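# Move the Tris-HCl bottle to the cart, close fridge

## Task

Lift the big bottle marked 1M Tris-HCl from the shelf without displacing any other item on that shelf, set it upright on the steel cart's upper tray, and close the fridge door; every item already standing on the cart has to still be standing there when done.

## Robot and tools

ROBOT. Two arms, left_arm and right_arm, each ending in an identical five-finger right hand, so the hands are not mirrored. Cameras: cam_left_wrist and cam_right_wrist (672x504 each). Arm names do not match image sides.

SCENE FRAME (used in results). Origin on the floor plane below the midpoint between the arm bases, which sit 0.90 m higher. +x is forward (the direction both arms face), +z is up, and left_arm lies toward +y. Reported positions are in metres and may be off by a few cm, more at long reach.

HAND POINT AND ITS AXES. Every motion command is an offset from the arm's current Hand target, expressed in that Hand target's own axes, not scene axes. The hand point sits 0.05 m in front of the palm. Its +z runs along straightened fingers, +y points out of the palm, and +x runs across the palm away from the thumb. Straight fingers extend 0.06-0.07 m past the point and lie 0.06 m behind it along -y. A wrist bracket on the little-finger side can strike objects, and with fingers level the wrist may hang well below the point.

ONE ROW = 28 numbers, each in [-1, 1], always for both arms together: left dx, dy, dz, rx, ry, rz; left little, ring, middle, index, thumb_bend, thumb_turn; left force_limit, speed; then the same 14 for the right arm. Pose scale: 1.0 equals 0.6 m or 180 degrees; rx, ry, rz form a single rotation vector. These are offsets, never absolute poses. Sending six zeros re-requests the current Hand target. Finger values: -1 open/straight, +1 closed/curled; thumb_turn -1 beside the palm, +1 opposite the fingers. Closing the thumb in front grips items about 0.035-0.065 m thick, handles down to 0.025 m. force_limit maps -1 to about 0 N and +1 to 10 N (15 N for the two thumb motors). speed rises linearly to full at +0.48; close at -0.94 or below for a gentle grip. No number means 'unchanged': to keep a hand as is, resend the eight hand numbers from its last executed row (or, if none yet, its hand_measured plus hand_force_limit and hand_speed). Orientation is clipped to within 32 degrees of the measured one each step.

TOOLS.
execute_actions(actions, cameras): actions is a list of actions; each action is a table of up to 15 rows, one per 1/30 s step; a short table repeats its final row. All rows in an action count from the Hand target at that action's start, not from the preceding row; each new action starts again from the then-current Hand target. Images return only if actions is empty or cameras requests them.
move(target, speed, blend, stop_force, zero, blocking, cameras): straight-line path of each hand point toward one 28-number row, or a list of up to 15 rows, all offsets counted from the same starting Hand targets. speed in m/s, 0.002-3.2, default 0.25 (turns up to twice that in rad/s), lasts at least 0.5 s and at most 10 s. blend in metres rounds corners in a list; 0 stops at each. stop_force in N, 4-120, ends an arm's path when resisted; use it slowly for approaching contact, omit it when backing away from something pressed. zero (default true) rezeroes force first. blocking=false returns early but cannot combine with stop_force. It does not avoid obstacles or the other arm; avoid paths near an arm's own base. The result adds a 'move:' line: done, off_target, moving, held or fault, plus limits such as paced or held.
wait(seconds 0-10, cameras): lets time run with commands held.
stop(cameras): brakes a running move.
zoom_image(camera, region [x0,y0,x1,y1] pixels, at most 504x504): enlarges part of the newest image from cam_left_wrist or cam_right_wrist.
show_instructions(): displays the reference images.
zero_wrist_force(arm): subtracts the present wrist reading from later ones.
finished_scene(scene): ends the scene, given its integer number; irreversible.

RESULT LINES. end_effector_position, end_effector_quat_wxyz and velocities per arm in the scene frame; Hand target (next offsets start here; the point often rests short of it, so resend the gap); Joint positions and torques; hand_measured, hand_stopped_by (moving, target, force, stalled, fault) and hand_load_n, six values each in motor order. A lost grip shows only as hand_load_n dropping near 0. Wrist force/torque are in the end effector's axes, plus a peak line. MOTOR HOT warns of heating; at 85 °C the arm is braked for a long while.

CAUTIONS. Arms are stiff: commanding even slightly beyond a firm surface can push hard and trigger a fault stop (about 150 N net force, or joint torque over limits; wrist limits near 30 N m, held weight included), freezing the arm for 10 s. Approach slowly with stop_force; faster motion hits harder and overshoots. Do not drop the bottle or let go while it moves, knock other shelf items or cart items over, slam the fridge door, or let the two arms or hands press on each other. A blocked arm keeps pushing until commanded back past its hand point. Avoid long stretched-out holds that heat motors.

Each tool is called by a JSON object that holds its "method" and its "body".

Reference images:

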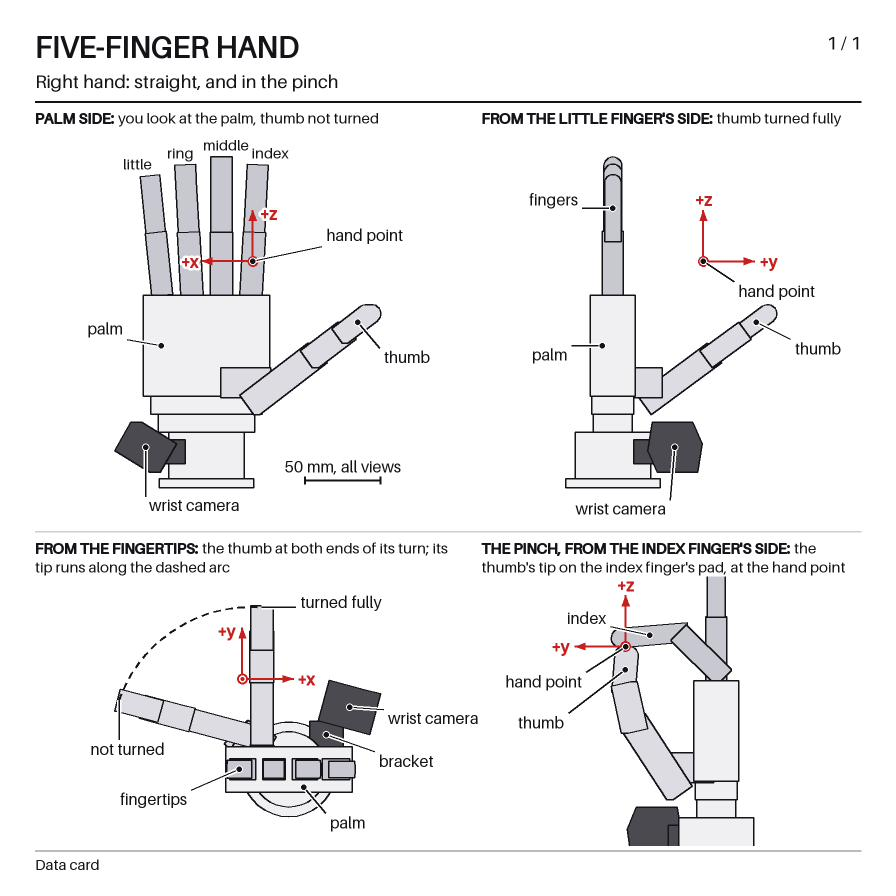

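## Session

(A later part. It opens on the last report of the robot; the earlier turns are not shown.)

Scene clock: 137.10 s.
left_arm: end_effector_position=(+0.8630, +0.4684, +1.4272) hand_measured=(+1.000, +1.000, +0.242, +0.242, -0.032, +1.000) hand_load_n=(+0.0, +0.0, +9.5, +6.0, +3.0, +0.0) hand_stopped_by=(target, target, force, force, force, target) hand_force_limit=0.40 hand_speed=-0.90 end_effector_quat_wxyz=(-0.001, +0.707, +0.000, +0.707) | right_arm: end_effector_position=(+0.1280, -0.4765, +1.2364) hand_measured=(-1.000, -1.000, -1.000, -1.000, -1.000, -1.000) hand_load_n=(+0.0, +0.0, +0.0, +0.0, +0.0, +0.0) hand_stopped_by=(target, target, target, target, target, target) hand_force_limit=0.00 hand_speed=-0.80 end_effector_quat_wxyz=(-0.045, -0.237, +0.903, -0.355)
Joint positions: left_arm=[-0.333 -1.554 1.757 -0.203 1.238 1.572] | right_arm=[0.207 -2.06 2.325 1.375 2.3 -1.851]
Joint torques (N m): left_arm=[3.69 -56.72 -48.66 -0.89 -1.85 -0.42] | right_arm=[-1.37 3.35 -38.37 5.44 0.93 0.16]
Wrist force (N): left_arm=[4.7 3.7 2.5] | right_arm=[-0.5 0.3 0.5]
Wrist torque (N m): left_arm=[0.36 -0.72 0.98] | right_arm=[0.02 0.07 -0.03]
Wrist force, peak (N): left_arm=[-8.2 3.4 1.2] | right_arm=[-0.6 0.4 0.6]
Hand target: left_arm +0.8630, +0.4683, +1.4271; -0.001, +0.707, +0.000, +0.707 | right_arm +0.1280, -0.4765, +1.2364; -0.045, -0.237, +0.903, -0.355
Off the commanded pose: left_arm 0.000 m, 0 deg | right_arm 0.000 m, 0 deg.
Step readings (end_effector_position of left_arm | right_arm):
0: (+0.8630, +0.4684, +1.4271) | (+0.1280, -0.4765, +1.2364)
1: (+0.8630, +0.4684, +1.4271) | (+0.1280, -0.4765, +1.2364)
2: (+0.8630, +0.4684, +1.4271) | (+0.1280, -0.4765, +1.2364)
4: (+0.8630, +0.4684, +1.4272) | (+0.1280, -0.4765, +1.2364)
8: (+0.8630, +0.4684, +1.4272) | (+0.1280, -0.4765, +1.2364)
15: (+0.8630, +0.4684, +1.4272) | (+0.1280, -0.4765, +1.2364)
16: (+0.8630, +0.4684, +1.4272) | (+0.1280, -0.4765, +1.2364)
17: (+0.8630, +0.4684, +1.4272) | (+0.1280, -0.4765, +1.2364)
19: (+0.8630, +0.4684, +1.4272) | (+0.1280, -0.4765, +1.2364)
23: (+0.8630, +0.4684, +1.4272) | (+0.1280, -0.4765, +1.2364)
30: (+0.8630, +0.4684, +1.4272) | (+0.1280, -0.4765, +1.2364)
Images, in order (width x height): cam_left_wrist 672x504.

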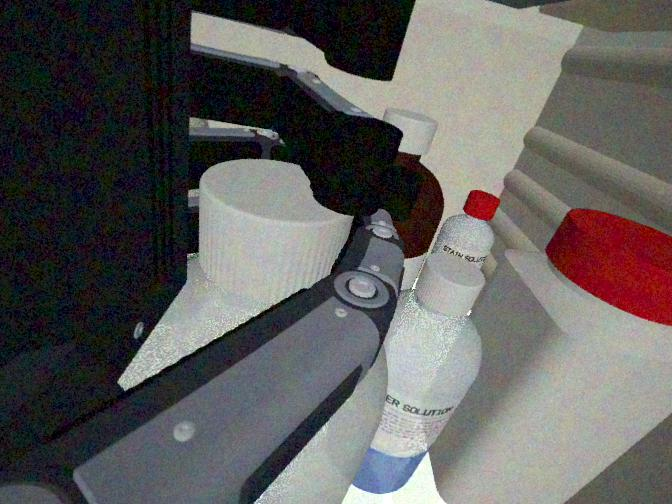

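{"method": "execute_actions", "body": {"actions": [[[0,0,0,0,0,0,1,1,-0.8,-0.8,-0.8,1,0.4,0.0,0,0,0,0,0,0,-1,-1,-1,-1,-1,-1,0,-0.8]],[[0,0,0,0,0,0,1,1,-0.8,-0.8,-0.8,1,0.4,0.0,0,0,0,0,0,0,-1,-1,-1,-1,-1,-1,0,-0.8]],[[0,0,0,0,0,0,1,1,-0.8,-0.8,-0.8,1,0.4,0.0,0,0,0,0,0,0,-1,-1,-1,-1,-1,-1,0,-0.8]]], "cameras": ["cam_left_wrist"]}}

Scene clock: 140.27 s.
left_arm: end_effector_position=(+0.8630, +0.4684, +1.4271) hand_measured=(+1.000, +1.000, -0.800, -0.800, -0.800, +1.000) hand_load_n=(+0.0, +0.0, +0.0, +0.0, +0.0, +0.5) hand_stopped_by=(target, target, target, target, target, target) hand_force_limit=0.40 hand_speed=0.00 end_effector_quat_wxyz=(-0.001, +0.707, +0.000, +0.707) | right_arm: end_effector_position=(+0.1280, -0.4765, +1.2364) hand_measured=(-1.000, -1.000, -1.000, -1.000, -1.000, -1.000) hand_load_n=(+0.5, +0.0, +0.0, +0.0, +0.0, -0.5) hand_stopped_by=(target, target, target, target, target, target) hand_force_limit=0.00 hand_speed=-0.80 end_effector_quat_wxyz=(-0.045, -0.237, +0.903, -0.355)
Joint positions: left_arm=[-0.333 -1.554 1.757 -0.203 1.238 1.572] | right_arm=[0.207 -2.06 2.325 1.375 2.3 -1.851]
Joint torques (N m): left_arm=[-9.71 -38.16 -33.23 -0.41 -1.39 1.18] | right_arm=[-5.22 6.8 -37.05 4.82 1.53 -0.01]
Wrist force (N): left_arm=[6.4 2.9 0.8] | right_arm=[0.1 0.5 0.6]
Wrist torque (N m): left_arm=[0.43 -0.65 0.91] | right_arm=[0.03 -0.04 0.02]
Wrist force, peak (N): left_arm=[7.2 2.3 0.4] | right_arm=[-0.4 0.2 0.9]
Hand target: left_arm +0.8630, +0.4683, +1.4271; -0.001, +0.707, +0.000, +0.707 | right_arm +0.1280, -0.4765, +1.2364; -0.045, -0.237, +0.903, -0.355
Off the commanded pose: left_arm 0.000 m, 0 deg | right_arm 0.000 m, 0 deg.
Step readings (end_effector_position of left_arm | right_arm):
0: (+0.8630, +0.4684, +1.4272) | (+0.1280, -0.4765, +1.2364)
1: (+0.8630, +0.4684, +1.4272) | (+0.1280, -0.4765, +1.2364)
2: (+0.8630, +0.4684, +1.4272) | (+0.1280, -0.4765, +1.2364)
4: (+0.8630, +0.4684, +1.4272) | (+0.1280, -0.4765, +1.2364)
8: (+0.8630, +0.4684, +1.4272) | (+0.1280, -0.4765, +1.2364)
15: (+0.8630, +0.4684, +1.4271) | (+0.1280, -0.4765, +1.2364)
16: (+0.8630, +0.4684, +1.4271) | (+0.1280, -0.4765, +1.2364)
17: (+0.8630, +0.4684, +1.4271) | (+0.1280, -0.4765, +1.2364)
19: (+0.8630, +0.4684, +1.4271) | (+0.1280, -0.4765, +1.2364)
23: (+0.8630, +0.4684, +1.4271) | (+0.1280, -0.4765, +1.2364)
30: (+0.8630, +0.4684, +1.4271) | (+0.1280, -0.4765, +1.2364)
31: (+0.8630, +0.4684, +1.4271) | (+0.1280, -0.4765, +1.2364)
32: (+0.8630, +0.4684, +1.4271) | (+0.1280, -0.4765, +1.2364)
34: (+0.8630, +0.4684, +1.4271) | (+0.1280, -0.4765, +1.2364)
38: (+0.8630, +0.4684, +1.4271) | (+0.1280, -0.4765, +1.2364)
45: (+0.8630, +0.4684, +1.4271) | (+0.1280, -0.4765, +1.2364)
Images, in order (width x height): cam_left_wrist 672x504.

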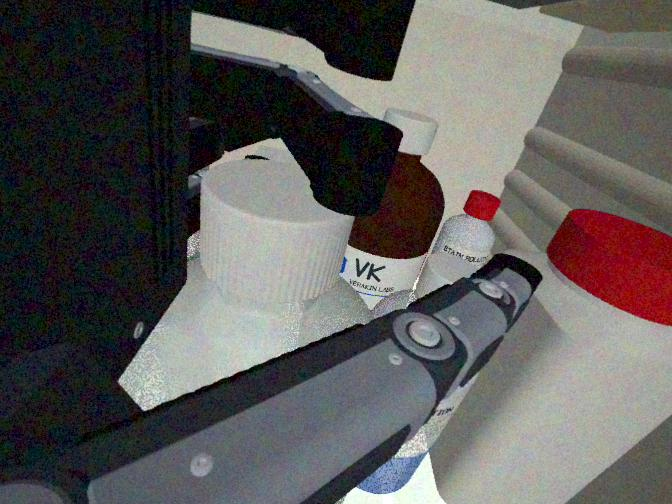

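{"method": "move", "body": {"target": [[0,-0.045,-0.0333,0,0,0,1,1,-0.8,-0.8,-0.8,1,0.4,0.0,0,0,0,0,0,0,-1,-1,-1,-1,-1,-1,0,-0.8]], "speed": 0.05, "stop_force": 6, "cameras": ["cam_left_wrist"]}}

Scene clock: 142.23 s.
left_arm: end_effector_position=(+0.8430, +0.4953, +1.4272) hand_measured=(+1.000, +1.000, -0.800, -0.800, -0.800, +1.000) hand_load_n=(+0.0, +0.0, -0.5, +0.0, +0.0, +0.5) hand_stopped_by=(target, target, target, target, target, target) hand_force_limit=0.40 hand_speed=0.00 end_effector_quat_wxyz=(-0.001, +0.707, +0.000, +0.707) | right_arm: end_effector_position=(+0.1280, -0.4765, +1.2364) hand_measured=(-1.000, -1.000, -1.000, -1.000, -1.000, -1.000) hand_load_n=(+0.0, +0.0, +0.0, +0.0, +0.0, +0.0) hand_stopped_by=(target, target, target, target, target, target) hand_force_limit=0.00 hand_speed=-0.80 end_effector_quat_wxyz=(-0.045, -0.237, +0.903, -0.355)
Joint positions: left_arm=[-0.298 -1.589 1.792 -0.203 1.273 1.572] | right_arm=[0.207 -2.06 2.325 1.375 2.3 -1.851]
Joint torques (N m): left_arm=[14.99 -59.96 -34.37 1.87 2.52 0.68] | right_arm=[-1.42 2.73 -37.02 4.65 1.28 -0.08]
Wrist force (N): left_arm=[2.9 2.9 1.4] | right_arm=[-0.3 0.2 0.6]
Wrist torque (N m): left_arm=[0.37 -0.64 0.77] | right_arm=[0.00 0.02 -0.01]
Wrist force, peak (N): left_arm=[6.6 3.1 0.7] | right_arm=[-0.1 0.9 0.5]
Hand target: left_arm +0.8430, +0.4953, +1.4272; -0.001, +0.707, +0.000, +0.707 | right_arm +0.1280, -0.4765, +1.2364; -0.045, -0.237, +0.903, -0.355
Off the commanded pose: left_arm 0.000 m, 0 deg | right_arm 0.000 m, 0 deg.
move: done
Images, in order (width x height): cam_left_wrist 672x504.

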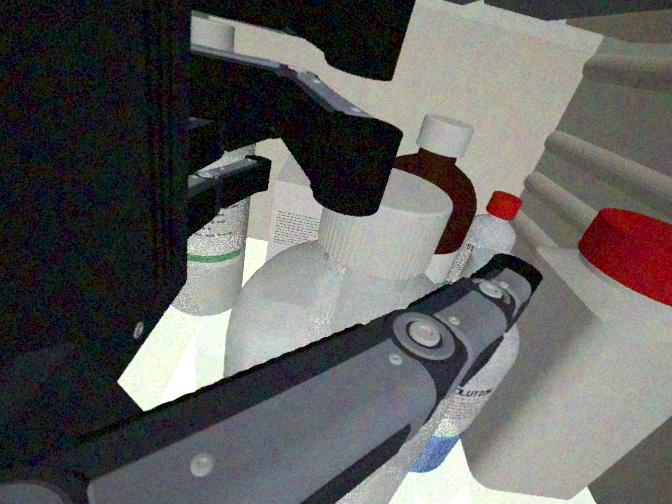

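{"method": "move", "body": {"target": [[0,0,-0.01,0,0,0,1,1,-0.8,-0.8,-0.8,1,0.4,0.0,0,0,0,0,0,0,-1,-1,-1,-1,-1,-1,0,-0.8],[0,0,-0.01,0,0,0,1,1,-0.8,-0.8,-0.2,1,-0.5,-0.6,0,0,0,0,0,0,-1,-1,-1,-1,-1,-1,0,-0.8]], "speed": 0.05, "cameras": ["cam_left_wrist"]}}

Scene clock: 144.47 s.
left_arm: end_effector_position=(+0.8370, +0.4953, +1.4272) hand_measured=(+1.000, +1.000, -0.800, -0.800, -0.200, +1.000) hand_load_n=(+0.0, +0.0, +0.0, +0.0, +0.5, +0.5) hand_stopped_by=(target, target, target, target, target, target) hand_force_limit=-0.50 hand_speed=-0.60 end_effector_quat_wxyz=(-0.001, +0.707, +0.000, +0.707) | right_arm: end_effector_position=(+0.1280, -0.4765, +1.2364) hand_measured=(-1.000, -1.000, -1.000, -1.000, -1.000, -1.000) hand_load_n=(+0.0, +0.0, +0.0, +0.0, +0.0, +0.0) hand_stopped_by=(target, target, target, target, target, target) hand_force_limit=0.00 hand_speed=-0.80 end_effector_quat_wxyz=(-0.045, -0.237, +0.903, -0.355)
Joint positions: left_arm=[-0.301 -1.599 1.802 -0.203 1.269 1.572] | right_arm=[0.207 -2.06 2.325 1.375 2.3 -1.851]
Joint torques (N m): left_arm=[-9.36 -56.56 -35.52 0.5 -1.67 0.66] | right_arm=[-1.01 3.06 -38.25 4.84 1.29 -0.12]
Wrist force (N): left_arm=[3.0 3.0 0.7] | right_arm=[0.1 0.3 0.6]
Wrist torque (N m): left_arm=[0.33 -0.65 0.79] | right_arm=[0.02 -0.03 0.02]
Wrist force, peak (N): left_arm=[3.9 4.9 -0.3] | right_arm=[-0.4 0.3 0.9]
Hand target: left_arm +0.8370, +0.4953, +1.4272; -0.001, +0.707, +0.000, +0.707 | right_arm +0.1280, -0.4765, +1.2364; -0.045, -0.237, +0.903, -0.355
Off the commanded pose: left_arm 0.000 m, 0 deg | right_arm 0.000 m, 0 deg.
move: done
Images, in order (width x height): cam_left_wrist 672x504.

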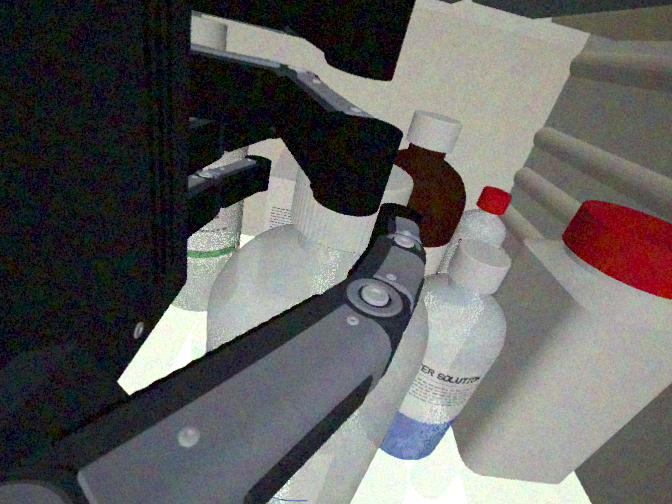

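{"method": "execute_actions", "body": {"actions": [[[0,0,0,0,0,0,1,1,0.9,0.9,-0.2,1,-0.4,-0.7,0,0,0,0,0,0,-1,-1,-1,-1,-1,-1,0,-0.8]],[[0,0,0,0,0,0,1,1,0.9,0.9,-0.2,1,-0.4,-0.7,0,0,0,0,0,0,-1,-1,-1,-1,-1,-1,0,-0.8]],[[0,0,0,0,0,0,1,1,0.9,0.9,-0.2,1,-0.4,-0.7,0,0,0,0,0,0,-1,-1,-1,-1,-1,-1,0,-0.8]]], "cameras": ["cam_left_wrist"]}}

Scene clock: 146.43 s.
left_arm: end_effector_position=(+0.8370, +0.4953, +1.4272) hand_measured=(+1.000, +1.000, -0.252, -0.278, -0.204, +1.000) hand_load_n=(+0.0, +0.0, +8.0, +0.5, +9.0, +1.0) hand_stopped_by=(target, target, force, force, target, target) hand_force_limit=-0.40 hand_speed=-0.70 end_effector_quat_wxyz=(-0.001, +0.707, +0.000, +0.707) | right_arm: end_effector_position=(+0.1280, -0.4765, +1.2364) hand_measured=(-1.000, -1.000, -1.000, -1.000, -1.000, -1.000) hand_load_n=(+0.0, +0.0, +0.0, +0.5, +0.0, +0.0) hand_stopped_by=(target, target, target, target, target, target) hand_force_limit=0.00 hand_speed=-0.80 end_effector_quat_wxyz=(-0.045, -0.237, +0.903, -0.355)
Joint positions: left_arm=[-0.301 -1.599 1.802 -0.203 1.269 1.572] | right_arm=[0.207 -2.06 2.325 1.375 2.3 -1.851]
Joint torques (N m): left_arm=[8.85 -50.39 -39.89 -1.36 -1.12 0.9] | right_arm=[-3.46 0.13 -38.17 4.4 1.24 0.25]
Wrist force (N): left_arm=[5.2 2.9 -0.7] | right_arm=[0.4 0.4 0.5]
Wrist torque (N m): left_arm=[0.38 -0.59 0.80] | right_arm=[0.04 -0.07 0.04]
Wrist force, peak (N): left_arm=[6.1 3.0 3.3] | right_arm=[0.1 0.2 1.1]
Hand target: left_arm +0.8370, +0.4953, +1.4272; -0.001, +0.707, +0.000, +0.707 | right_arm +0.1280, -0.4765, +1.2364; -0.045, -0.237, +0.903, -0.355
Off the commanded pose: left_arm 0.000 m, 0 deg | right_arm 0.000 m, 0 deg.
Step readings (end_effector_position of left_arm | right_arm):
0: (+0.8370, +0.4953, +1.4272) | (+0.1280, -0.4765, +1.2364)
1: (+0.8370, +0.4953, +1.4272) | (+0.1280, -0.4765, +1.2364)
2: (+0.8370, +0.4953, +1.4272) | (+0.1280, -0.4765, +1.2364)
4: (+0.8370, +0.4953, +1.4272) | (+0.1280, -0.4765, +1.2364)
8: (+0.8370, +0.4953, +1.4272) | (+0.1280, -0.4765, +1.2364)
15: (+0.8370, +0.4953, +1.4272) | (+0.1280, -0.4765, +1.2364)
16: (+0.8370, +0.4953, +1.4272) | (+0.1280, -0.4765, +1.2364)
17: (+0.8370, +0.4953, +1.4272) | (+0.1280, -0.4765, +1.2364)
19: (+0.8370, +0.4953, +1.4272) | (+0.1280, -0.4765, +1.2364)
23: (+0.8370, +0.4953, +1.4272) | (+0.1280, -0.4765, +1.2364)
30: (+0.8370, +0.4953, +1.4272) | (+0.1280, -0.4765, +1.2364)
31: (+0.8370, +0.4953, +1.4272) | (+0.1280, -0.4765, +1.2364)
32: (+0.8370, +0.4953, +1.4272) | (+0.1280, -0.4765, +1.2364)
34: (+0.8370, +0.4953, +1.4272) | (+0.1280, -0.4765, +1.2364)
38: (+0.8370, +0.4953, +1.4272) | (+0.1280, -0.4765, +1.2364)
45: (+0.8370, +0.4953, +1.4272) | (+0.1280, -0.4765, +1.2364)
Images, in order (width x height): cam_left_wrist 672x504.

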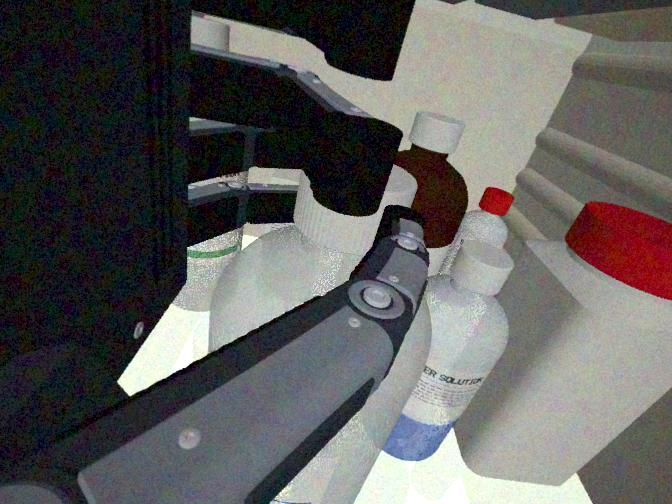

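{"method": "execute_actions", "body": {"actions": [[[0,0,0,0,0,0,1,1,0.9,0.95,-0.2,1,0.1,-0.8,0,0,0,0,0,0,-1,-1,-1,-1,-1,-1,0,-0.8]],[[0,0,0,0,0,0,1,1,0.9,0.95,-0.2,1,0.1,-0.8,0,0,0,0,0,0,-1,-1,-1,-1,-1,-1,0,-0.8]]]}}

{"method": "move", "body": {"target": [[0.005,0,0,0,0,0,1,1,0.9,0.95,-0.2,1,0.1,-0.8,0,0,0,0,0,0,-1,-1,-1,-1,-1,-1,0,-0.8]], "speed": 0.02}}

Scene clock: 147.90 s.
left_arm: end_effector_position=(+0.8370, +0.4953, +1.4272) hand_measured=(+1.000, +1.000, -0.252, -0.244, -0.204, +1.000) hand_load_n=(+0.0, +0.0, +5.0, +8.5, +11.0, +1.5) hand_stopped_by=(target, target, force, force, target, target) hand_force_limit=0.10 hand_speed=-0.80 end_effector_quat_wxyz=(-0.001, +0.707, +0.000, +0.707) | right_arm: end_effector_position=(+0.1280, -0.4765, +1.2364) hand_measured=(-1.000, -1.000, -1.000, -1.000, -1.000, -1.000) hand_load_n=(+0.0, +0.0, +0.0, +0.0, +0.0, +0.0) hand_stopped_by=(target, target, target, target, target, target) hand_force_limit=0.00 hand_speed=-0.80 end_effector_quat_wxyz=(-0.045, -0.237, +0.903, -0.355)
Joint positions: left_arm=[-0.301 -1.599 1.802 -0.203 1.269 1.572] | right_arm=[0.207 -2.06 2.325 1.375 2.3 -1.851]
Joint torques (N m): left_arm=[10.32 -43.9 -43.15 -3.29 -1.24 0.47] | right_arm=[-3.85 0.77 -37.97 5.36 1.25 0.16]
Wrist force (N): left_arm=[7.4 2.7 -0.1] | right_arm=[-0.2 0.1 0.4]
Wrist torque (N m): left_arm=[0.32 -0.41 0.92] | right_arm=[0.00 0.01 -0.01]
Wrist force, peak (N): left_arm=[7.4 2.8 3.1] | right_arm=[0.0 0.6 0.7]
Hand target: left_arm +0.8370, +0.4953, +1.4272; -0.001, +0.707, +0.000, +0.707 | right_arm +0.1280, -0.4765, +1.2364; -0.045, -0.237, +0.903, -0.355
Off the commanded pose: left_arm 0.000 m, 0 deg | right_arm 0.000 m, 0 deg.
Step readings (end_effector_position of left_arm | right_arm):
0: (+0.8370, +0.4953, +1.4272) | (+0.1280, -0.4765, +1.2364)
1: (+0.8370, +0.4953, +1.4272) | (+0.1280, -0.4765, +1.2364)
2: (+0.8370, +0.4953, +1.4272) | (+0.1280, -0.4765, +1.2364)
4: (+0.8370, +0.4953, +1.4272) | (+0.1280, -0.4765, +1.2364)
8: (+0.8370, +0.4953, +1.4272) | (+0.1280, -0.4765, +1.2364)
15: (+0.8370, +0.4953, +1.4272) | (+0.1280, -0.4765, +1.2364)
16: (+0.8370, +0.4953, +1.4272) | (+0.1280, -0.4765, +1.2364)
17: (+0.8370, +0.4953, +1.4272) | (+0.1280, -0.4765, +1.2364)
19: (+0.8370, +0.4953, +1.4272) | (+0.1280, -0.4765, +1.2364)
23: (+0.8370, +0.4953, +1.4272) | (+0.1280, -0.4765, +1.2364)
30: (+0.8370, +0.4953, +1.4272) | (+0.1280, -0.4765, +1.2364)

Scene clock: 148.60 s.
left_arm: end_effector_position=(+0.8370, +0.4953, +1.4300) hand_measured=(+1.000, +1.000, -0.252, -0.244, -0.204, +1.000) hand_load_n=(+0.0, +0.0, +5.5, +8.0, +11.5, +5.0) hand_stopped_by=(target, target, force, force, target, target) hand_force_limit=0.10 hand_speed=-0.80 end_effector_quat_wxyz=(-0.001, +0.707, +0.000, +0.707) | right_arm: end_effector_position=(+0.1280, -0.4765, +1.2364) hand_measured=(-1.000, -1.000, -1.000, -1.000, -1.000, -1.000) hand_load_n=(+0.0, +0.0, +0.0, +0.0, +0.0, +0.0) hand_stopped_by=(target, target, target, target, target, target) hand_force_limit=0.00 hand_speed=-0.80 end_effector_quat_wxyz=(-0.045, -0.237, +0.903, -0.355)
Joint positions: left_arm=[-0.301 -1.6 1.798 -0.198 1.269 1.572] | right_arm=[0.207 -2.06 2.325 1.375 2.3 -1.851]
Joint torques (N m): left_arm=[6.43 -66.94 -69.73 -1.29 -2.02 0.62] | right_arm=[-1.72 3.56 -36.39 4.71 1.19 -0.13]
Wrist force (N): left_arm=[-7.4 3.1 1.1] | right_arm=[-0.3 0.0 0.4]
Wrist torque (N m): left_arm=[0.36 -0.85 0.77] | right_arm=[-0.02 0.04 -0.02]
Wrist force, peak (N): left_arm=[-8.1 3.1 1.5] | right_arm=[0.1 0.8 0.5]
Hand target: left_arm +0.8370, +0.4953, +1.4302; -0.001, +0.707, +0.000, +0.707 | right_arm +0.1280, -0.4765, +1.2364; -0.045, -0.237, +0.903, -0.355
Off the commanded pose: left_arm 0.000 m, 0 deg | right_arm 0.000 m, 0 deg.
move: done

{"method": "move", "body": {"target": [[0.0083,0,0,0,0,0,1,1,0.9,0.95,-0.2,1,0.1,-0.8,0,0,0,0,0,0,-1,-1,-1,-1,-1,-1,0,-0.8]], "speed": 0.02, "cameras": ["cam_left_wrist"]}}

Scene clock: 149.43 s.
left_arm: end_effector_position=(+0.8370, +0.4953, +1.4350) hand_measured=(+1.000, +1.000, -0.252, -0.244, -0.204, +1.000) hand_load_n=(+0.0, +0.0, +5.5, +8.0, +11.0, +5.0) hand_stopped_by=(target, target, force, force, target, target) hand_force_limit=0.10 hand_speed=-0.80 end_effector_quat_wxyz=(-0.001, +0.707, +0.000, +0.707) | right_arm: end_effector_position=(+0.1280, -0.4765, +1.2364) hand_measured=(-1.000, -1.000, -1.000, -1.000, -1.000, -1.000) hand_load_n=(+0.0, +0.0, +0.0, +0.0, +0.0, -0.5) hand_stopped_by=(target, target, target, target, target, target) hand_force_limit=0.00 hand_speed=-0.80 end_effector_quat_wxyz=(-0.045, -0.237, +0.903, -0.355)
Joint positions: left_arm=[-0.301 -1.601 1.79 -0.189 1.269 1.572] | right_arm=[0.207 -2.06 2.325 1.375 2.3 -1.851]
Joint torques (N m): left_arm=[2.75 -67.26 -68.47 -1.51 -1.81 0.78] | right_arm=[-4.88 1.77 -36.47 4.41 1.16 0.05]
Wrist force (N): left_arm=[-7.9 3.0 1.2] | right_arm=[0.1 0.4 0.3]
Wrist torque (N m): left_arm=[0.36 -0.74 0.76] | right_arm=[0.05 -0.03 0.02]
Wrist force, peak (N): left_arm=[-7.8 3.3 1.2] | right_arm=[-0.4 0.2 0.8]
Hand target: left_arm +0.8370, +0.4953, +1.4352; -0.001, +0.707, +0.000, +0.707 | right_arm +0.1280, -0.4765, +1.2364; -0.045, -0.237, +0.903, -0.355
Off the commanded pose: left_arm 0.000 m, 0 deg | right_arm 0.000 m, 0 deg.
move: done
Images, in order (width x height): cam_left_wrist 672x504.

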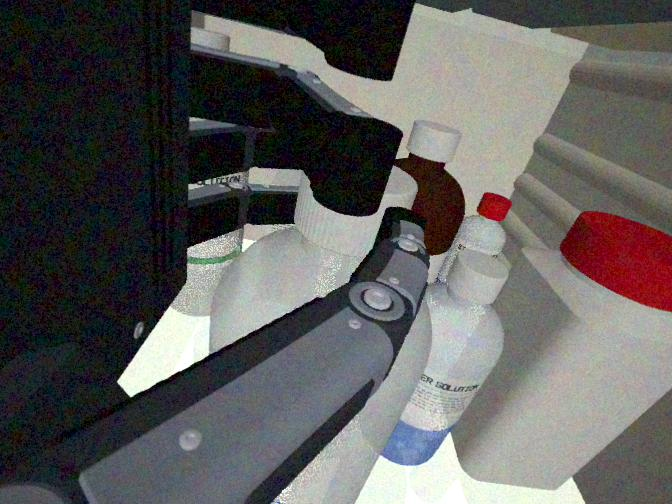

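{"method": "execute_actions", "body": {"actions": [[[0,0,0,0,0,0,1,1,0.95,0.95,-0.2,1,0.45,-0.92,0,0,0,0,0,0,-1,-1,-1,-1,-1,-1,0,-0.8]],[[0,0,0,0,0,0,1,1,0.95,0.95,-0.2,1,0.45,-0.92,0,0,0,0,0,0,-1,-1,-1,-1,-1,-1,0,-0.8]]]}}

Scene clock: 150.87 s.
left_arm: end_effector_position=(+0.8370, +0.4953, +1.4352) hand_measured=(+1.000, +1.000, -0.246, -0.244, -0.204, +1.000) hand_load_n=(+0.0, +0.0, +7.5, +7.0, +12.0, +5.5) hand_stopped_by=(target, target, force, force, target, target) hand_force_limit=0.45 hand_speed=-0.92 end_effector_quat_wxyz=(-0.001, +0.707, +0.000, +0.707) | right_arm: end_effector_position=(+0.1280, -0.4765, +1.2364) hand_measured=(-1.000, -1.000, -1.000, -1.000, -1.000, -1.000) hand_load_n=(+0.0, +0.0, +0.0, +0.0, +0.0, +0.0) hand_stopped_by=(target, target, target, target, target, target) hand_force_limit=0.00 hand_speed=-0.80 end_effector_quat_wxyz=(-0.045, -0.237, +0.903, -0.355)
Joint positions: left_arm=[-0.301 -1.601 1.79 -0.188 1.269 1.572] | right_arm=[0.207 -2.06 2.325 1.375 2.3 -1.851]
Joint torques (N m): left_arm=[-6.35 -69.54 -67.47 -0.99 -1.41 1.12] | right_arm=[-3.26 -0.24 -36.96 4.7 1.2 -0.01]
Wrist force (N): left_arm=[-7.7 2.9 1.2] | right_arm=[0.1 0.3 0.5]
Wrist torque (N m): left_arm=[0.34 -0.77 0.76] | right_arm=[0.01 -0.03 0.02]
Wrist force, peak (N): left_arm=[-7.9 3.2 1.2] | right_arm=[-0.2 0.3 0.8]
Hand target: left_arm +0.8370, +0.4953, +1.4352; -0.001, +0.707, +0.000, +0.707 | right_arm +0.1280, -0.4765, +1.2364; -0.045, -0.237, +0.903, -0.355
Off the commanded pose: left_arm 0.000 m, 0 deg | right_arm 0.000 m, 0 deg.
Step readings (end_effector_position of left_arm | right_arm):
0: (+0.8370, +0.4953, +1.4351) | (+0.1280, -0.4765, +1.2364)
1: (+0.8370, +0.4953, +1.4351) | (+0.1280, -0.4765, +1.2364)
2: (+0.8370, +0.4953, +1.4351) | (+0.1280, -0.4765, +1.2364)
4: (+0.8370, +0.4953, +1.4351) | (+0.1280, -0.4765, +1.2364)
8: (+0.8370, +0.4953, +1.4352) | (+0.1280, -0.4765, +1.2364)
15: (+0.8370, +0.4953, +1.4352) | (+0.1280, -0.4765, +1.2364)
16: (+0.8370, +0.4953, +1.4352) | (+0.1280, -0.4765, +1.2364)
17: (+0.8370, +0.4953, +1.4352) | (+0.1280, -0.4765, +1.2364)
19: (+0.8370, +0.4953, +1.4352) | (+0.1280, -0.4765, +1.2364)
23: (+0.8370, +0.4953, +1.4352) | (+0.1280, -0.4765, +1.2364)
30: (+0.8370, +0.4953, +1.4352) | (+0.1280, -0.4765, +1.2364)

{"method": "move", "body": {"target": [[0,0,-0.1667,0,0,0,1,1,0.95,0.95,-0.2,1,0.45,-0.92,0,0,0,0,0,0,-1,-1,-1,-1,-1,-1,0,-0.8]], "speed": 0.06, "stop_force": 12, "cameras": ["cam_left_wrist"]}}

Scene clock: 153.90 s.
left_arm: end_effector_position=(+0.7370, +0.4953, +1.4352) hand_measured=(+1.000, +1.000, -0.246, -0.244, -0.204, +1.000) hand_load_n=(+0.0, +0.0, +7.5, +7.0, +12.0, +5.5) hand_stopped_by=(target, target, force, force, target, target) hand_force_limit=0.45 hand_speed=-0.92 end_effector_quat_wxyz=(-0.001, +0.707, +0.000, +0.707) | right_arm: end_effector_position=(+0.1280, -0.4765, +1.2364) hand_measured=(-1.000, -1.000, -1.000, -1.000, -1.000, -1.000) hand_load_n=(+0.0, +0.0, +0.0, +0.0, +0.0, +0.0) hand_stopped_by=(target, target, target, target, target, target) hand_force_limit=0.00 hand_speed=-0.80 end_effector_quat_wxyz=(-0.045, -0.237, +0.903, -0.355)
Joint positions: left_arm=[-0.368 -1.78 1.945 -0.165 1.202 1.572] | right_arm=[0.207 -2.06 2.325 1.375 2.3 -1.851]
Joint torques (N m): left_arm=[-15.45 -50.54 -43.56 -0.82 -1.8 -0.03] | right_arm=[-1.95 0.64 -37.51 5.09 1.26 -0.13]
Wrist force (N): left_arm=[-7.8 3.6 1.4] | right_arm=[-0.3 0.3 0.8]
Wrist torque (N m): left_arm=[0.39 -0.74 0.76] | right_arm=[0.01 0.00 -0.01]
Wrist force, peak (N): left_arm=[-8.3 3.5 1.2] | right_arm=[-0.2 0.8 0.7]
Hand target: left_arm +0.7370, +0.4953, +1.4352; -0.001, +0.707, +0.000, +0.707 | right_arm +0.1280, -0.4765, +1.2364; -0.045, -0.237, +0.903, -0.355
Off the commanded pose: left_arm 0.000 m, 0 deg | right_arm 0.000 m, 0 deg.
move: done
Images, in order (width x height): cam_left_wrist 672x504.

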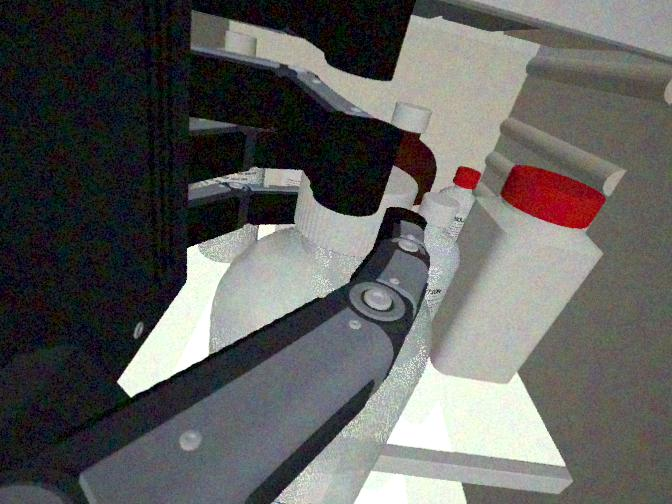

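{"method": "move", "body": {"target": [[0,0,-0.27,0,0,0,1,1,0.95,0.95,-0.2,1,0.45,-0.92,0,0,0,0,0,0,-1,-1,-1,-1,-1,-1,0,-0.8],[0.0247,-0.258,-0.295,0.111,0,0,1,1,0.95,0.95,-0.2,1,0.45,-0.92,0,0,0,0,0,0,-1,-1,-1,-1,-1,-1,0,-0.8],[0.0247,-0.541,-0.395,0.222,0,0,1,1,0.95,0.95,-0.2,1,0.45,-0.92,0,0,0,0,0,0,-1,-1,-1,-1,-1,-1,0,-0.8]], "speed": [0.1,0.13,0.13], "blend": 0.04, "cameras": ["cam_left_wrist"]}}

Scene clock: 159.97 s.
left_arm: end_effector_position=(+0.4999, +0.8197, +1.4505) hand_measured=(+1.000, +1.000, -0.246, -0.244, -0.204, +1.000) hand_load_n=(+0.0, +0.0, +7.5, +7.0, +12.0, +5.5) hand_stopped_by=(target, target, force, force, target, target) hand_force_limit=0.45 hand_speed=-0.92 end_effector_quat_wxyz=(-0.242, +0.664, +0.241, +0.665) | right_arm: end_effector_position=(+0.1280, -0.4765, +1.2364) hand_measured=(-1.000, -1.000, -1.000, -1.000, -1.000, -1.000) hand_load_n=(+0.0, +0.0, +0.0, +0.0, +0.0, +0.0) hand_stopped_by=(target, target, target, target, target, target) hand_force_limit=0.00 hand_speed=-0.80 end_effector_quat_wxyz=(-0.045, -0.237, +0.903, -0.355)
Joint positions: left_arm=[-0.121 -2.148 2.136 0.011 0.752 1.573] | right_arm=[0.207 -2.06 2.325 1.375 2.3 -1.851]
Joint torques (N m): left_arm=[14.94 9.36 -67.39 -8.55 1.54 -0.14] | right_arm=[-0.39 3.8 -37.04 4.87 1.18 0.07]
Wrist force (N): left_arm=[-7.9 3.7 1.2] | right_arm=[0.0 0.3 0.5]
Wrist torque (N m): left_arm=[0.49 -0.80 0.85] | right_arm=[0.02 -0.01 0.01]
Wrist force, peak (N): left_arm=[-8.3 3.7 1.2] | right_arm=[-0.4 0.8 0.7]
Hand target: left_arm +0.4999, +0.8198, +1.4505; -0.242, +0.664, +0.241, +0.665 | right_arm +0.1280, -0.4765, +1.2364; -0.045, -0.237, +0.903, -0.355
Off the commanded pose: left_arm 0.000 m, 0 deg | right_arm 0.000 m, 0 deg.
move: done
Images, in order (width x height): cam_left_wrist 672x504.

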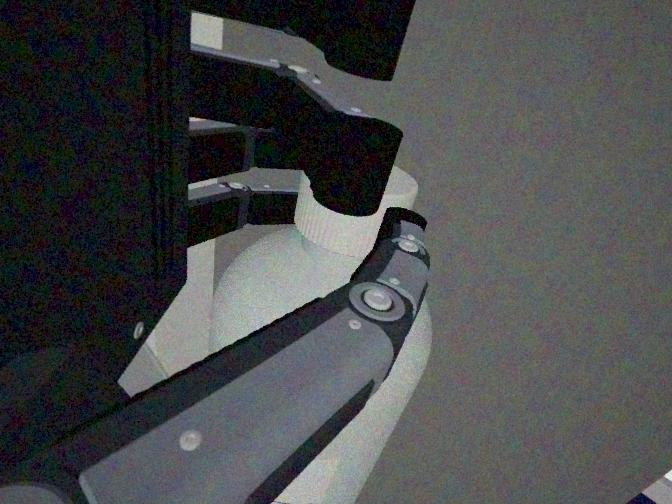

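{"method": "move", "body": {"target": [[0,-0.441,0.1745,0.0556,0,0,1,1,0.95,0.95,-0.2,1,0.45,-0.92,0,0,0,0,0,0,-1,-1,-1,-1,-1,-1,0,-0.8]], "speed": 0.13, "cameras": ["cam_left_wrist"]}}

Scene clock: 162.97 s.
left_arm: end_effector_position=(+0.4102, +1.0897, +1.4508) hand_measured=(+1.000, +1.000, -0.248, -0.244, -0.204, +1.000) hand_load_n=(+0.0, +0.0, +7.5, +6.5, +12.0, +5.0) hand_stopped_by=(target, target, force, force, target, target) hand_force_limit=0.45 hand_speed=-0.92 end_effector_quat_wxyz=(-0.299, +0.641, +0.298, +0.641) | right_arm: end_effector_position=(+0.1280, -0.4765, +1.2364) hand_measured=(-1.000, -1.000, -1.000, -1.000, -1.000, -1.000) hand_load_n=(+0.0, +0.0, +0.0, +0.0, +0.0, +0.0) hand_stopped_by=(target, target, target, target, target, target) hand_force_limit=0.00 hand_speed=-0.80 end_effector_quat_wxyz=(-0.045, -0.237, +0.903, -0.355)
Joint positions: left_arm=[0.668 -1.879 1.99 -0.112 1.367 1.572] | right_arm=[0.207 -2.06 2.325 1.375 2.3 -1.851]
Joint torques (N m): left_arm=[17.12 -14.73 -66.98 -9.76 2.38 -2.06] | right_arm=[-1.37 2.54 -37.98 4.66 1.07 -0.32]
Wrist force (N): left_arm=[-7.8 3.3 1.4] | right_arm=[0.4 0.0 0.3]
Wrist torque (N m): left_arm=[0.37 -0.83 0.75] | right_arm=[-0.02 -0.06 0.01]
Wrist force, peak (N): left_arm=[-8.0 5.9 0.9] | right_arm=[0.3 0.7 0.7]
Hand target: left_arm +0.4101, +1.0898, +1.4508; -0.299, +0.641, +0.298, +0.641 | right_arm +0.1280, -0.4765, +1.2364; -0.045, -0.237, +0.903, -0.355
Off the commanded pose: left_arm 0.000 m, 0 deg | right_arm 0.000 m, 0 deg.
move: done
Images, in order (width x height): cam_left_wrist 672x504.

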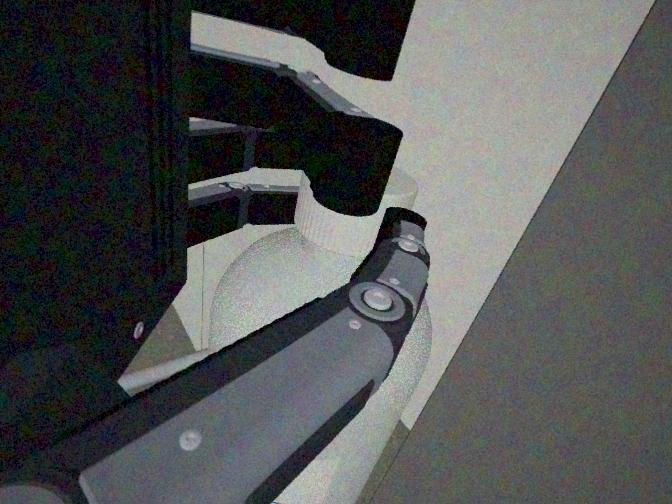

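{"method": "move", "body": {"target": [[-0.3,0,0,0,0,0,1,1,0.95,0.95,-0.2,1,0.45,-0.92,0,0,0,0,0,0,-1,-1,-1,-1,-1,-1,0,-0.8]], "speed": 0.1, "stop_force": 12, "cameras": ["cam_left_wrist"]}}

Scene clock: 166.20 s.
left_arm: end_effector_position=(+0.4101, +1.0900, +1.2708) hand_measured=(+1.000, +1.000, -0.248, -0.244, -0.204, +1.000) hand_load_n=(+0.0, +0.0, +7.5, +6.5, +11.5, +5.5) hand_stopped_by=(target, target, force, force, target, target) hand_force_limit=0.45 hand_speed=-0.92 end_effector_quat_wxyz=(-0.299, +0.641, +0.298, +0.641) | right_arm: end_effector_position=(+0.1280, -0.4765, +1.2364) hand_measured=(-1.000, -1.000, -1.000, -1.000, -1.000, -1.000) hand_load_n=(+0.0, +0.0, +0.0, +0.0, +0.0, +0.0) hand_stopped_by=(target, target, target, target, target, target) hand_force_limit=0.00 hand_speed=-0.80 end_effector_quat_wxyz=(-0.045, -0.237, +0.903, -0.355)
Joint positions: left_arm=[0.669 -1.779 2.249 -0.471 1.368 1.572] | right_arm=[0.207 -2.06 2.325 1.375 2.3 -1.851]
Joint torques (N m): left_arm=[14.32 -19.2 -40.15 -10.23 2.03 0.77] | right_arm=[-4.1 2.43 -38.53 4.95 0.78 -0.29]
Wrist force (N): left_arm=[-7.3 3.6 1.4] | right_arm=[0.2 0.3 0.3]
Wrist torque (N m): left_arm=[0.42 -0.80 0.76] | right_arm=[0.03 -0.04 0.02]
Wrist force, peak (N): left_arm=[-8.6 3.7 1.4] | right_arm=[-0.2 0.6 1.2]
Hand target: left_arm +0.4101, +1.0900, +1.2708; -0.299, +0.641, +0.298, +0.641 | right_arm +0.1280, -0.4765, +1.2364; -0.045, -0.237, +0.903, -0.355
Off the commanded pose: left_arm 0.000 m, 0 deg | right_arm 0.000 m, 0 deg.
move: done
Images, in order (width x height): cam_left_wrist 672x504.

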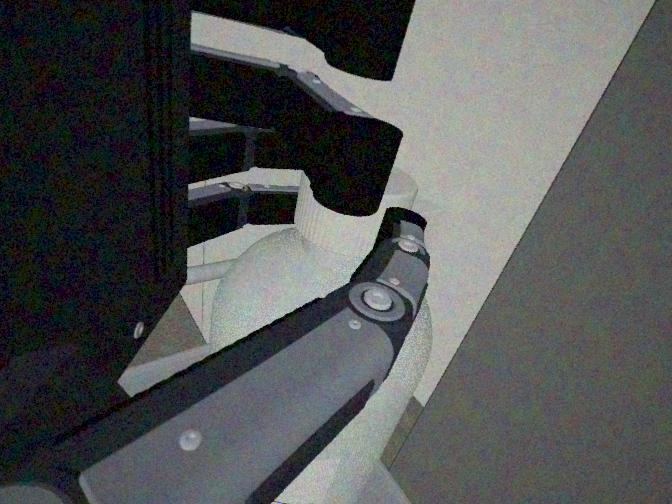

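{"method": "move", "body": {"target": [[-0.1333,0,0,0,0,0,1,1,0.95,0.95,-0.2,1,0.45,-0.92,0,0,0,0,0,0,-1,-1,-1,-1,-1,-1,0,-0.8]], "speed": 0.06, "stop_force": 8, "cameras": ["cam_left_wrist"]}}

{"method": "move", "body": {"target": [[-0.1333,0,0,0,0,0,1,1,0.95,0.95,-0.2,1,0.45,-0.92,0,0,0,0,0,0,-1,-1,-1,-1,-1,-1,0,-0.8]], "speed": 0.02, "stop_force": 5, "cameras": ["cam_left_wrist"]}}

Scene clock: 168.97 s.
left_arm: end_effector_position=(+0.4101, +1.0902, +1.1909) hand_measured=(+1.000, +1.000, -0.248, -0.244, -0.204, +1.000) hand_load_n=(+0.0, +0.0, +7.0, +6.5, +12.0, +5.5) hand_stopped_by=(target, target, force, force, target, target) hand_force_limit=0.45 hand_speed=-0.92 end_effector_quat_wxyz=(-0.299, +0.641, +0.298, +0.641) | right_arm: end_effector_position=(+0.1280, -0.4765, +1.2364) hand_measured=(-1.000, -1.000, -1.000, -1.000, -1.000, -1.000) hand_load_n=(+0.0, +0.0, +0.0, +0.0, +0.0, +0.0) hand_stopped_by=(target, target, target, target, target, target) hand_force_limit=0.00 hand_speed=-0.80 end_effector_quat_wxyz=(-0.045, -0.237, +0.903, -0.355)
Joint positions: left_arm=[0.669 -1.686 2.341 -0.655 1.368 1.572] | right_arm=[0.207 -2.06 2.325 1.375 2.3 -1.851]
Joint torques (N m): left_arm=[13.11 -24.19 -34.16 -9.92 2.18 0.87] | right_arm=[-3.74 1.44 -39.23 5.45 1.44 0.31]
Wrist force (N): left_arm=[-8.0 3.7 1.4] | right_arm=[0.0 0.4 0.1]
Wrist torque (N m): left_arm=[0.43 -0.64 0.71] | right_arm=[0.06 -0.01 0.01]
Wrist force, peak (N): left_arm=[-8.7 3.6 1.3] | right_arm=[-0.2 0.5 0.8]
Hand target: left_arm +0.4101, +1.0902, +1.1909; -0.299, +0.641, +0.298, +0.641 | right_arm +0.1280, -0.4765, +1.2364; -0.045, -0.237, +0.903, -0.355
Off the commanded pose: left_arm 0.000 m, 0 deg | right_arm 0.000 m, 0 deg.
move: done
Images, in order (width x height): cam_left_wrist 672x504.

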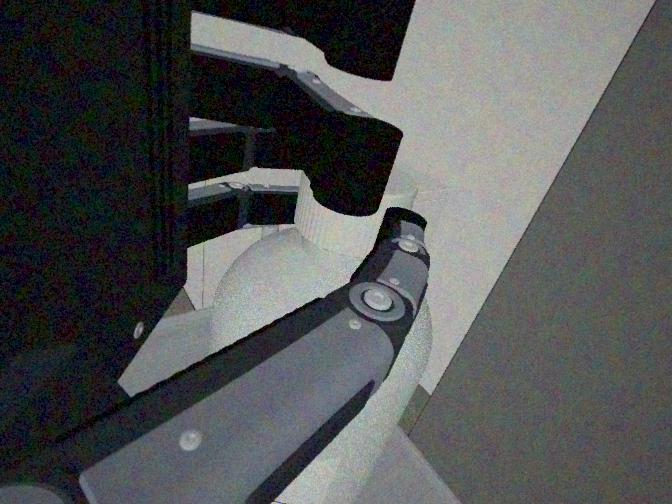

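Scene clock: 173.97 s.
left_arm: end_effector_position=(+0.4101, +1.0903, +1.1109) hand_measured=(+1.000, +1.000, -0.248, -0.244, -0.204, +1.000) hand_load_n=(+0.0, +0.0, +7.5, +6.5, +12.0, +5.5) hand_stopped_by=(target, target, force, force, target, target) hand_force_limit=0.45 hand_speed=-0.92 end_effector_quat_wxyz=(-0.299, +0.641, +0.298, +0.641) | right_arm: end_effector_position=(+0.1280, -0.4765, +1.2364) hand_measured=(-1.000, -1.000, -1.000, -1.000, -1.000, -1.000) hand_load_n=(+0.0, +0.0, +0.5, +0.0, +0.0, +0.0) hand_stopped_by=(target, target, target, target, target, target) hand_force_limit=0.00 hand_speed=-0.80 end_effector_quat_wxyz=(-0.045, -0.237, +0.903, -0.355)
Joint positions: left_arm=[0.67 -1.557 2.414 -0.858 1.368 1.572] | right_arm=[0.207 -2.06 2.325 1.375 2.3 -1.851]
Joint torques (N m): left_arm=[13.18 -30.92 -28.4 -10.28 1.89 -0.03] | right_arm=[-2.29 4.07 -38 4.73 1.3 -0.59]
Wrist force (N): left_arm=[-7.8 3.6 1.5] | right_arm=[0.1 0.1 0.2]
Wrist torque (N m): left_arm=[0.47 -0.71 0.72] | right_arm=[0.01 -0.01 0.01]
Wrist force, peak (N): left_arm=[-8.1 3.7 1.6] | right_arm=[-0.1 0.3 1.2]
Hand target: left_arm +0.4101, +1.0903, +1.1109; -0.299, +0.641, +0.298, +0.641 | right_arm +0.1280, -0.4765, +1.2364; -0.045, -0.237, +0.903, -0.355
Off the commanded pose: left_arm 0.000 m, 0 deg | right_arm 0.000 m, 0 deg.
move: done
Images, in order (width x height): cam_left_wrist 672x504.

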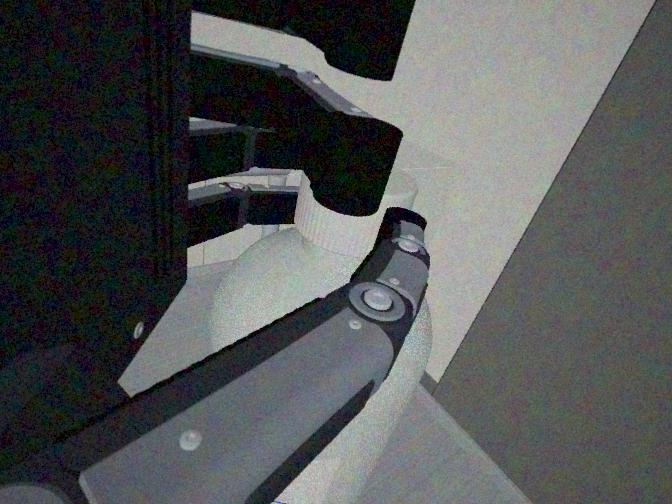

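{"method": "move", "body": {"target": [[-0.1667,0,0,0,0,0,1,1,0.95,0.95,-0.2,1,0.45,-0.92,0,0,0,0,0,0,-1,-1,-1,-1,-1,-1,0,-0.8]], "speed": 0.025, "stop_force": 5, "cameras": ["cam_left_wrist"]}}

Scene clock: 178.13 s.
left_arm: end_effector_position=(+0.4100, +1.0903, +1.0573) hand_measured=(+1.000, +1.000, -0.248, -0.244, -0.204, +1.000) hand_load_n=(+0.0, +0.0, +7.5, +7.0, +12.0, +6.0) hand_stopped_by=(target, target, force, force, target, target) hand_force_limit=0.45 hand_speed=-0.92 end_effector_quat_wxyz=(-0.299, +0.641, +0.298, +0.641) | right_arm: end_effector_position=(+0.1280, -0.4765, +1.2364) hand_measured=(-1.000, -1.000, -1.000, -1.000, -1.000, -1.000) hand_load_n=(+0.0, +0.0, +0.0, +0.0, +0.0, +0.0) hand_stopped_by=(target, target, target, target, target, target) hand_force_limit=0.00 hand_speed=-0.80 end_effector_quat_wxyz=(-0.045, -0.237, +0.903, -0.355)
Joint positions: left_arm=[0.67 -1.449 2.45 -1.001 1.368 1.572] | right_arm=[0.207 -2.06 2.325 1.375 2.3 -1.851]
Joint torques (N m): left_arm=[8.21 -57.33 -44.56 -1.21 0.56 -1.37] | right_arm=[-1.36 0.93 -37.88 5.31 1.19 0.08]
Wrist force (N): left_arm=[-7.1 3.3 0.9] | right_arm=[-0.2 0.4 0.6]
Wrist torque (N m): left_arm=[0.49 -0.68 0.76] | right_arm=[0.03 0.01 0.00]
Wrist force, peak (N): left_arm=[7.5 4.6 3.5] | right_arm=[-0.2 0.3 1.0]
Hand target: left_arm +0.4100, +1.0903, +1.0573; -0.299, +0.641, +0.298, +0.641 (not the last commanded pose) | right_arm +0.1280, -0.4765, +1.2364; -0.045, -0.237, +0.903, -0.355
Off the commanded pose: left_arm 0.046 m, 0 deg | right_arm 0.000 m, 0 deg.
move: contact (left_arm)
Images, in order (width x height): cam_left_wrist 672x504.

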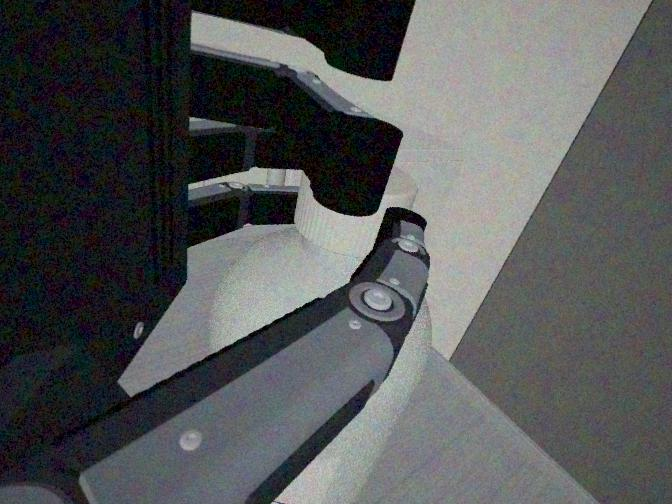

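{"method": "move", "body": {"target": [[-0.003,0,0,0,0,0,1,1,0.95,0.95,-0.2,1,0.45,-0.92,0,0,0,0,0,0,-1,-1,-1,-1,-1,-1,0,-0.8]], "speed": 0.02}}

Scene clock: 179.13 s.
left_arm: end_effector_position=(+0.4101, +1.0903, +1.0557) hand_measured=(+1.000, +1.000, -0.248, -0.244, -0.204, +1.000) hand_load_n=(+0.0, +0.0, +7.0, +6.0, +12.0, +2.5) hand_stopped_by=(target, target, force, force, target, target) hand_force_limit=0.45 hand_speed=-0.92 end_effector_quat_wxyz=(-0.299, +0.641, +0.298, +0.641) | right_arm: end_effector_position=(+0.1280, -0.4765, +1.2364) hand_measured=(-1.000, -1.000, -1.000, -1.000, -1.000, -1.000) hand_load_n=(+0.0, +0.0, +0.0, +0.0, +0.0, -0.5) hand_stopped_by=(target, target, target, target, target, target) hand_force_limit=0.00 hand_speed=-0.80 end_effector_quat_wxyz=(-0.045, -0.237, +0.903, -0.355)
Joint positions: left_arm=[0.67 -1.446 2.45 -1.006 1.368 1.572] | right_arm=[0.207 -2.06 2.325 1.375 2.3 -1.851]
Joint torques (N m): left_arm=[2.92 -16.21 -10.58 -2.63 -0.03 -1.54] | right_arm=[-4.23 1.91 -37.34 5.26 0.75 -0.17]
Wrist force (N): left_arm=[13.3 2.2 -2.8] | right_arm=[-0.1 0.3 0.5]
Wrist torque (N m): left_arm=[0.59 -0.17 0.94] | right_arm=[0.02 0.00 0.00]
Wrist force, peak (N): left_arm=[14.0 2.5 -2.3] | right_arm=[0.0 0.1 1.0]
Hand target: left_arm +0.4100, +1.0903, +1.0555; -0.299, +0.641, +0.298, +0.641 | right_arm +0.1280, -0.4765, +1.2364; -0.045, -0.237, +0.903, -0.355
Off the commanded pose: left_arm 0.000 m, 0 deg | right_arm 0.000 m, 0 deg.
move: done

{"method": "move", "body": {"target": [[0.0012,0,0,0,0,0,1,1,0.95,0.95,-0.2,1,0.45,-0.92,0,0,0,0,0,0,-1,-1,-1,-1,-1,-1,0,-0.8]], "speed": 0.02}}

{"method": "execute_actions", "body": {"actions": [[[0,0,0,0,0,0,1,1,-0.9,-0.9,-0.9,1,0.3,-0.3,0,0,0,0,0,0,-1,-1,-1,-1,-1,-1,0,-0.8]],[[0,0,0,0,0,0,1,1,-0.9,-0.9,-0.9,1,0.3,0,0,0,0,0,0,0,-1,-1,-1,-1,-1,-1,0,-0.8]],[[0,0,0,0,0,0,1,1,-0.9,-0.9,-0.9,1,0.3,0,0,0,0,0,0,0,-1,-1,-1,-1,-1,-1,0,-0.8]]], "cameras": ["cam_left_wrist"]}}

Scene clock: 180.07 s.
left_arm: end_effector_position=(+0.4100, +1.0903, +1.0561) hand_measured=(+1.000, +1.000, -0.248, -0.244, -0.204, +1.000) hand_load_n=(+0.0, +0.0, +7.0, +6.0, +12.5, +3.5) hand_stopped_by=(target, target, force, force, target, target) hand_force_limit=0.45 hand_speed=-0.92 end_effector_quat_wxyz=(-0.299, +0.641, +0.298, +0.641) | right_arm: end_effector_position=(+0.1280, -0.4765, +1.2364) hand_measured=(-1.000, -1.000, -1.000, -1.000, -1.000, -1.000) hand_load_n=(+0.0, +0.0, +0.0, +0.0, +0.0, +0.0) hand_stopped_by=(target, target, target, target, target, target) hand_force_limit=0.00 hand_speed=-0.80 end_effector_quat_wxyz=(-0.045, -0.237, +0.903, -0.355)
Joint positions: left_arm=[0.67 -1.447 2.45 -1.004 1.368 1.572] | right_arm=[0.207 -2.06 2.325 1.375 2.3 -1.851]
Joint torques (N m): left_arm=[-3.14 -47.4 -36.18 2.44 -0.84 -1.91] | right_arm=[0.91 1.68 -37.47 4.46 1.05 -0.19]
Wrist force (N): left_arm=[8.7 3.4 -1.5] | right_arm=[-0.2 0.0 0.5]
Wrist torque (N m): left_arm=[0.58 -0.27 0.91] | right_arm=[-0.02 0.02 -0.01]
Wrist force, peak (N): left_arm=[14.1 2.5 -2.7] | right_arm=[-0.6 0.4 0.6]
Hand target: left_arm +0.4100, +1.0903, +1.0562; -0.299, +0.641, +0.298, +0.641 | right_arm +0.1280, -0.4765, +1.2364; -0.045, -0.237, +0.903, -0.355
Off the commanded pose: left_arm 0.000 m, 0 deg | right_arm 0.000 m, 0 deg.
move: done

Scene clock: 181.77 s.
left_arm: end_effector_position=(+0.4100, +1.0903, +1.0562) hand_measured=(+1.000, +1.000, -0.900, -0.900, -0.900, +1.000) hand_load_n=(+0.0, +0.0, +0.0, +0.0, +0.0, +0.0) hand_stopped_by=(target, target, target, target, target, target) hand_force_limit=0.30 hand_speed=0.00 end_effector_quat_wxyz=(-0.299, +0.641, +0.298, +0.641) | right_arm: end_effector_position=(+0.1280, -0.4765, +1.2364) hand_measured=(-1.000, -1.000, -1.000, -1.000, -1.000, -1.000) hand_load_n=(+0.0, +0.0, +0.0, +0.0, +0.0, +0.0) hand_stopped_by=(target, target, target, target, target, target) hand_force_limit=0.00 hand_speed=-0.80 end_effector_quat_wxyz=(-0.045, -0.237, +0.903, -0.355)
Joint positions: left_arm=[0.67 -1.447 2.45 -1.004 1.368 1.572] | right_arm=[0.207 -2.06 2.325 1.375 2.3 -1.851]
Joint torques (N m): left_arm=[-2.59 -51.06 -38.31 -4.82 -1.31 -1.6] | right_arm=[-3.33 2.72 -37.54 4.99 1.37 0.13]
Wrist force (N): left_arm=[3.1 3.4 0.7] | right_arm=[0.1 0.5 0.6]
Wrist torque (N m): left_arm=[0.53 -0.55 0.75] | right_arm=[0.04 -0.04 0.02]
Wrist force, peak (N): left_arm=[8.5 3.2 -1.6] | right_arm=[-0.1 0.4 1.1]
Hand target: left_arm +0.4100, +1.0903, +1.0562; -0.299, +0.641, +0.298, +0.641 | right_arm +0.1280, -0.4765, +1.2364; -0.045, -0.237, +0.903, -0.355
Off the commanded pose: left_arm 0.000 m, 0 deg | right_arm 0.000 m, 0 deg.
Step readings (end_effector_position of left_arm | right_arm):
0: (+0.4100, +1.0903, +1.0561) | (+0.1280, -0.4765, +1.2364)
1: (+0.4100, +1.0903, +1.0561) | (+0.1280, -0.4765, +1.2364)
2: (+0.4100, +1.0903, +1.0562) | (+0.1280, -0.4765, +1.2364)
4: (+0.4100, +1.0903, +1.0562) | (+0.1280, -0.4765, +1.2364)
8: (+0.4100, +1.0903, +1.0562) | (+0.1280, -0.4765, +1.2364)
15: (+0.4100, +1.0903, +1.0562) | (+0.1280, -0.4765, +1.2364)
16: (+0.4100, +1.0903, +1.0562) | (+0.1280, -0.4765, +1.2364)
17: (+0.4100, +1.0903, +1.0562) | (+0.1280, -0.4765, +1.2364)
19: (+0.4100, +1.0903, +1.0562) | (+0.1280, -0.4765, +1.2364)
23: (+0.4100, +1.0903, +1.0562) | (+0.1280, -0.4765, +1.2364)
30: (+0.4100, +1.0903, +1.0562) | (+0.1280, -0.4765, +1.2364)
31: (+0.4100, +1.0903, +1.0562) | (+0.1280, -0.4765, +1.2364)
32: (+0.4100, +1.0903, +1.0562) | (+0.1280, -0.4765, +1.2364)
34: (+0.4100, +1.0903, +1.0562) | (+0.1280, -0.4765, +1.2364)
38: (+0.4100, +1.0903, +1.0562) | (+0.1280, -0.4765, +1.2364)
45: (+0.4100, +1.0903, +1.0562) | (+0.1280, -0.4765, +1.2364)
Images, in order (width x height): cam_left_wrist 672x504.

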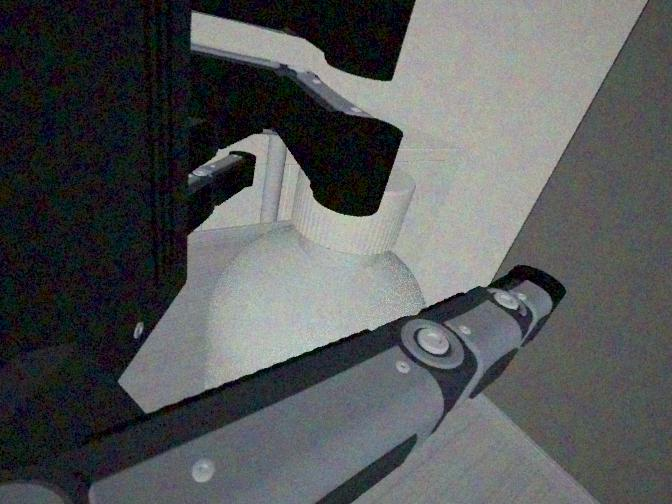

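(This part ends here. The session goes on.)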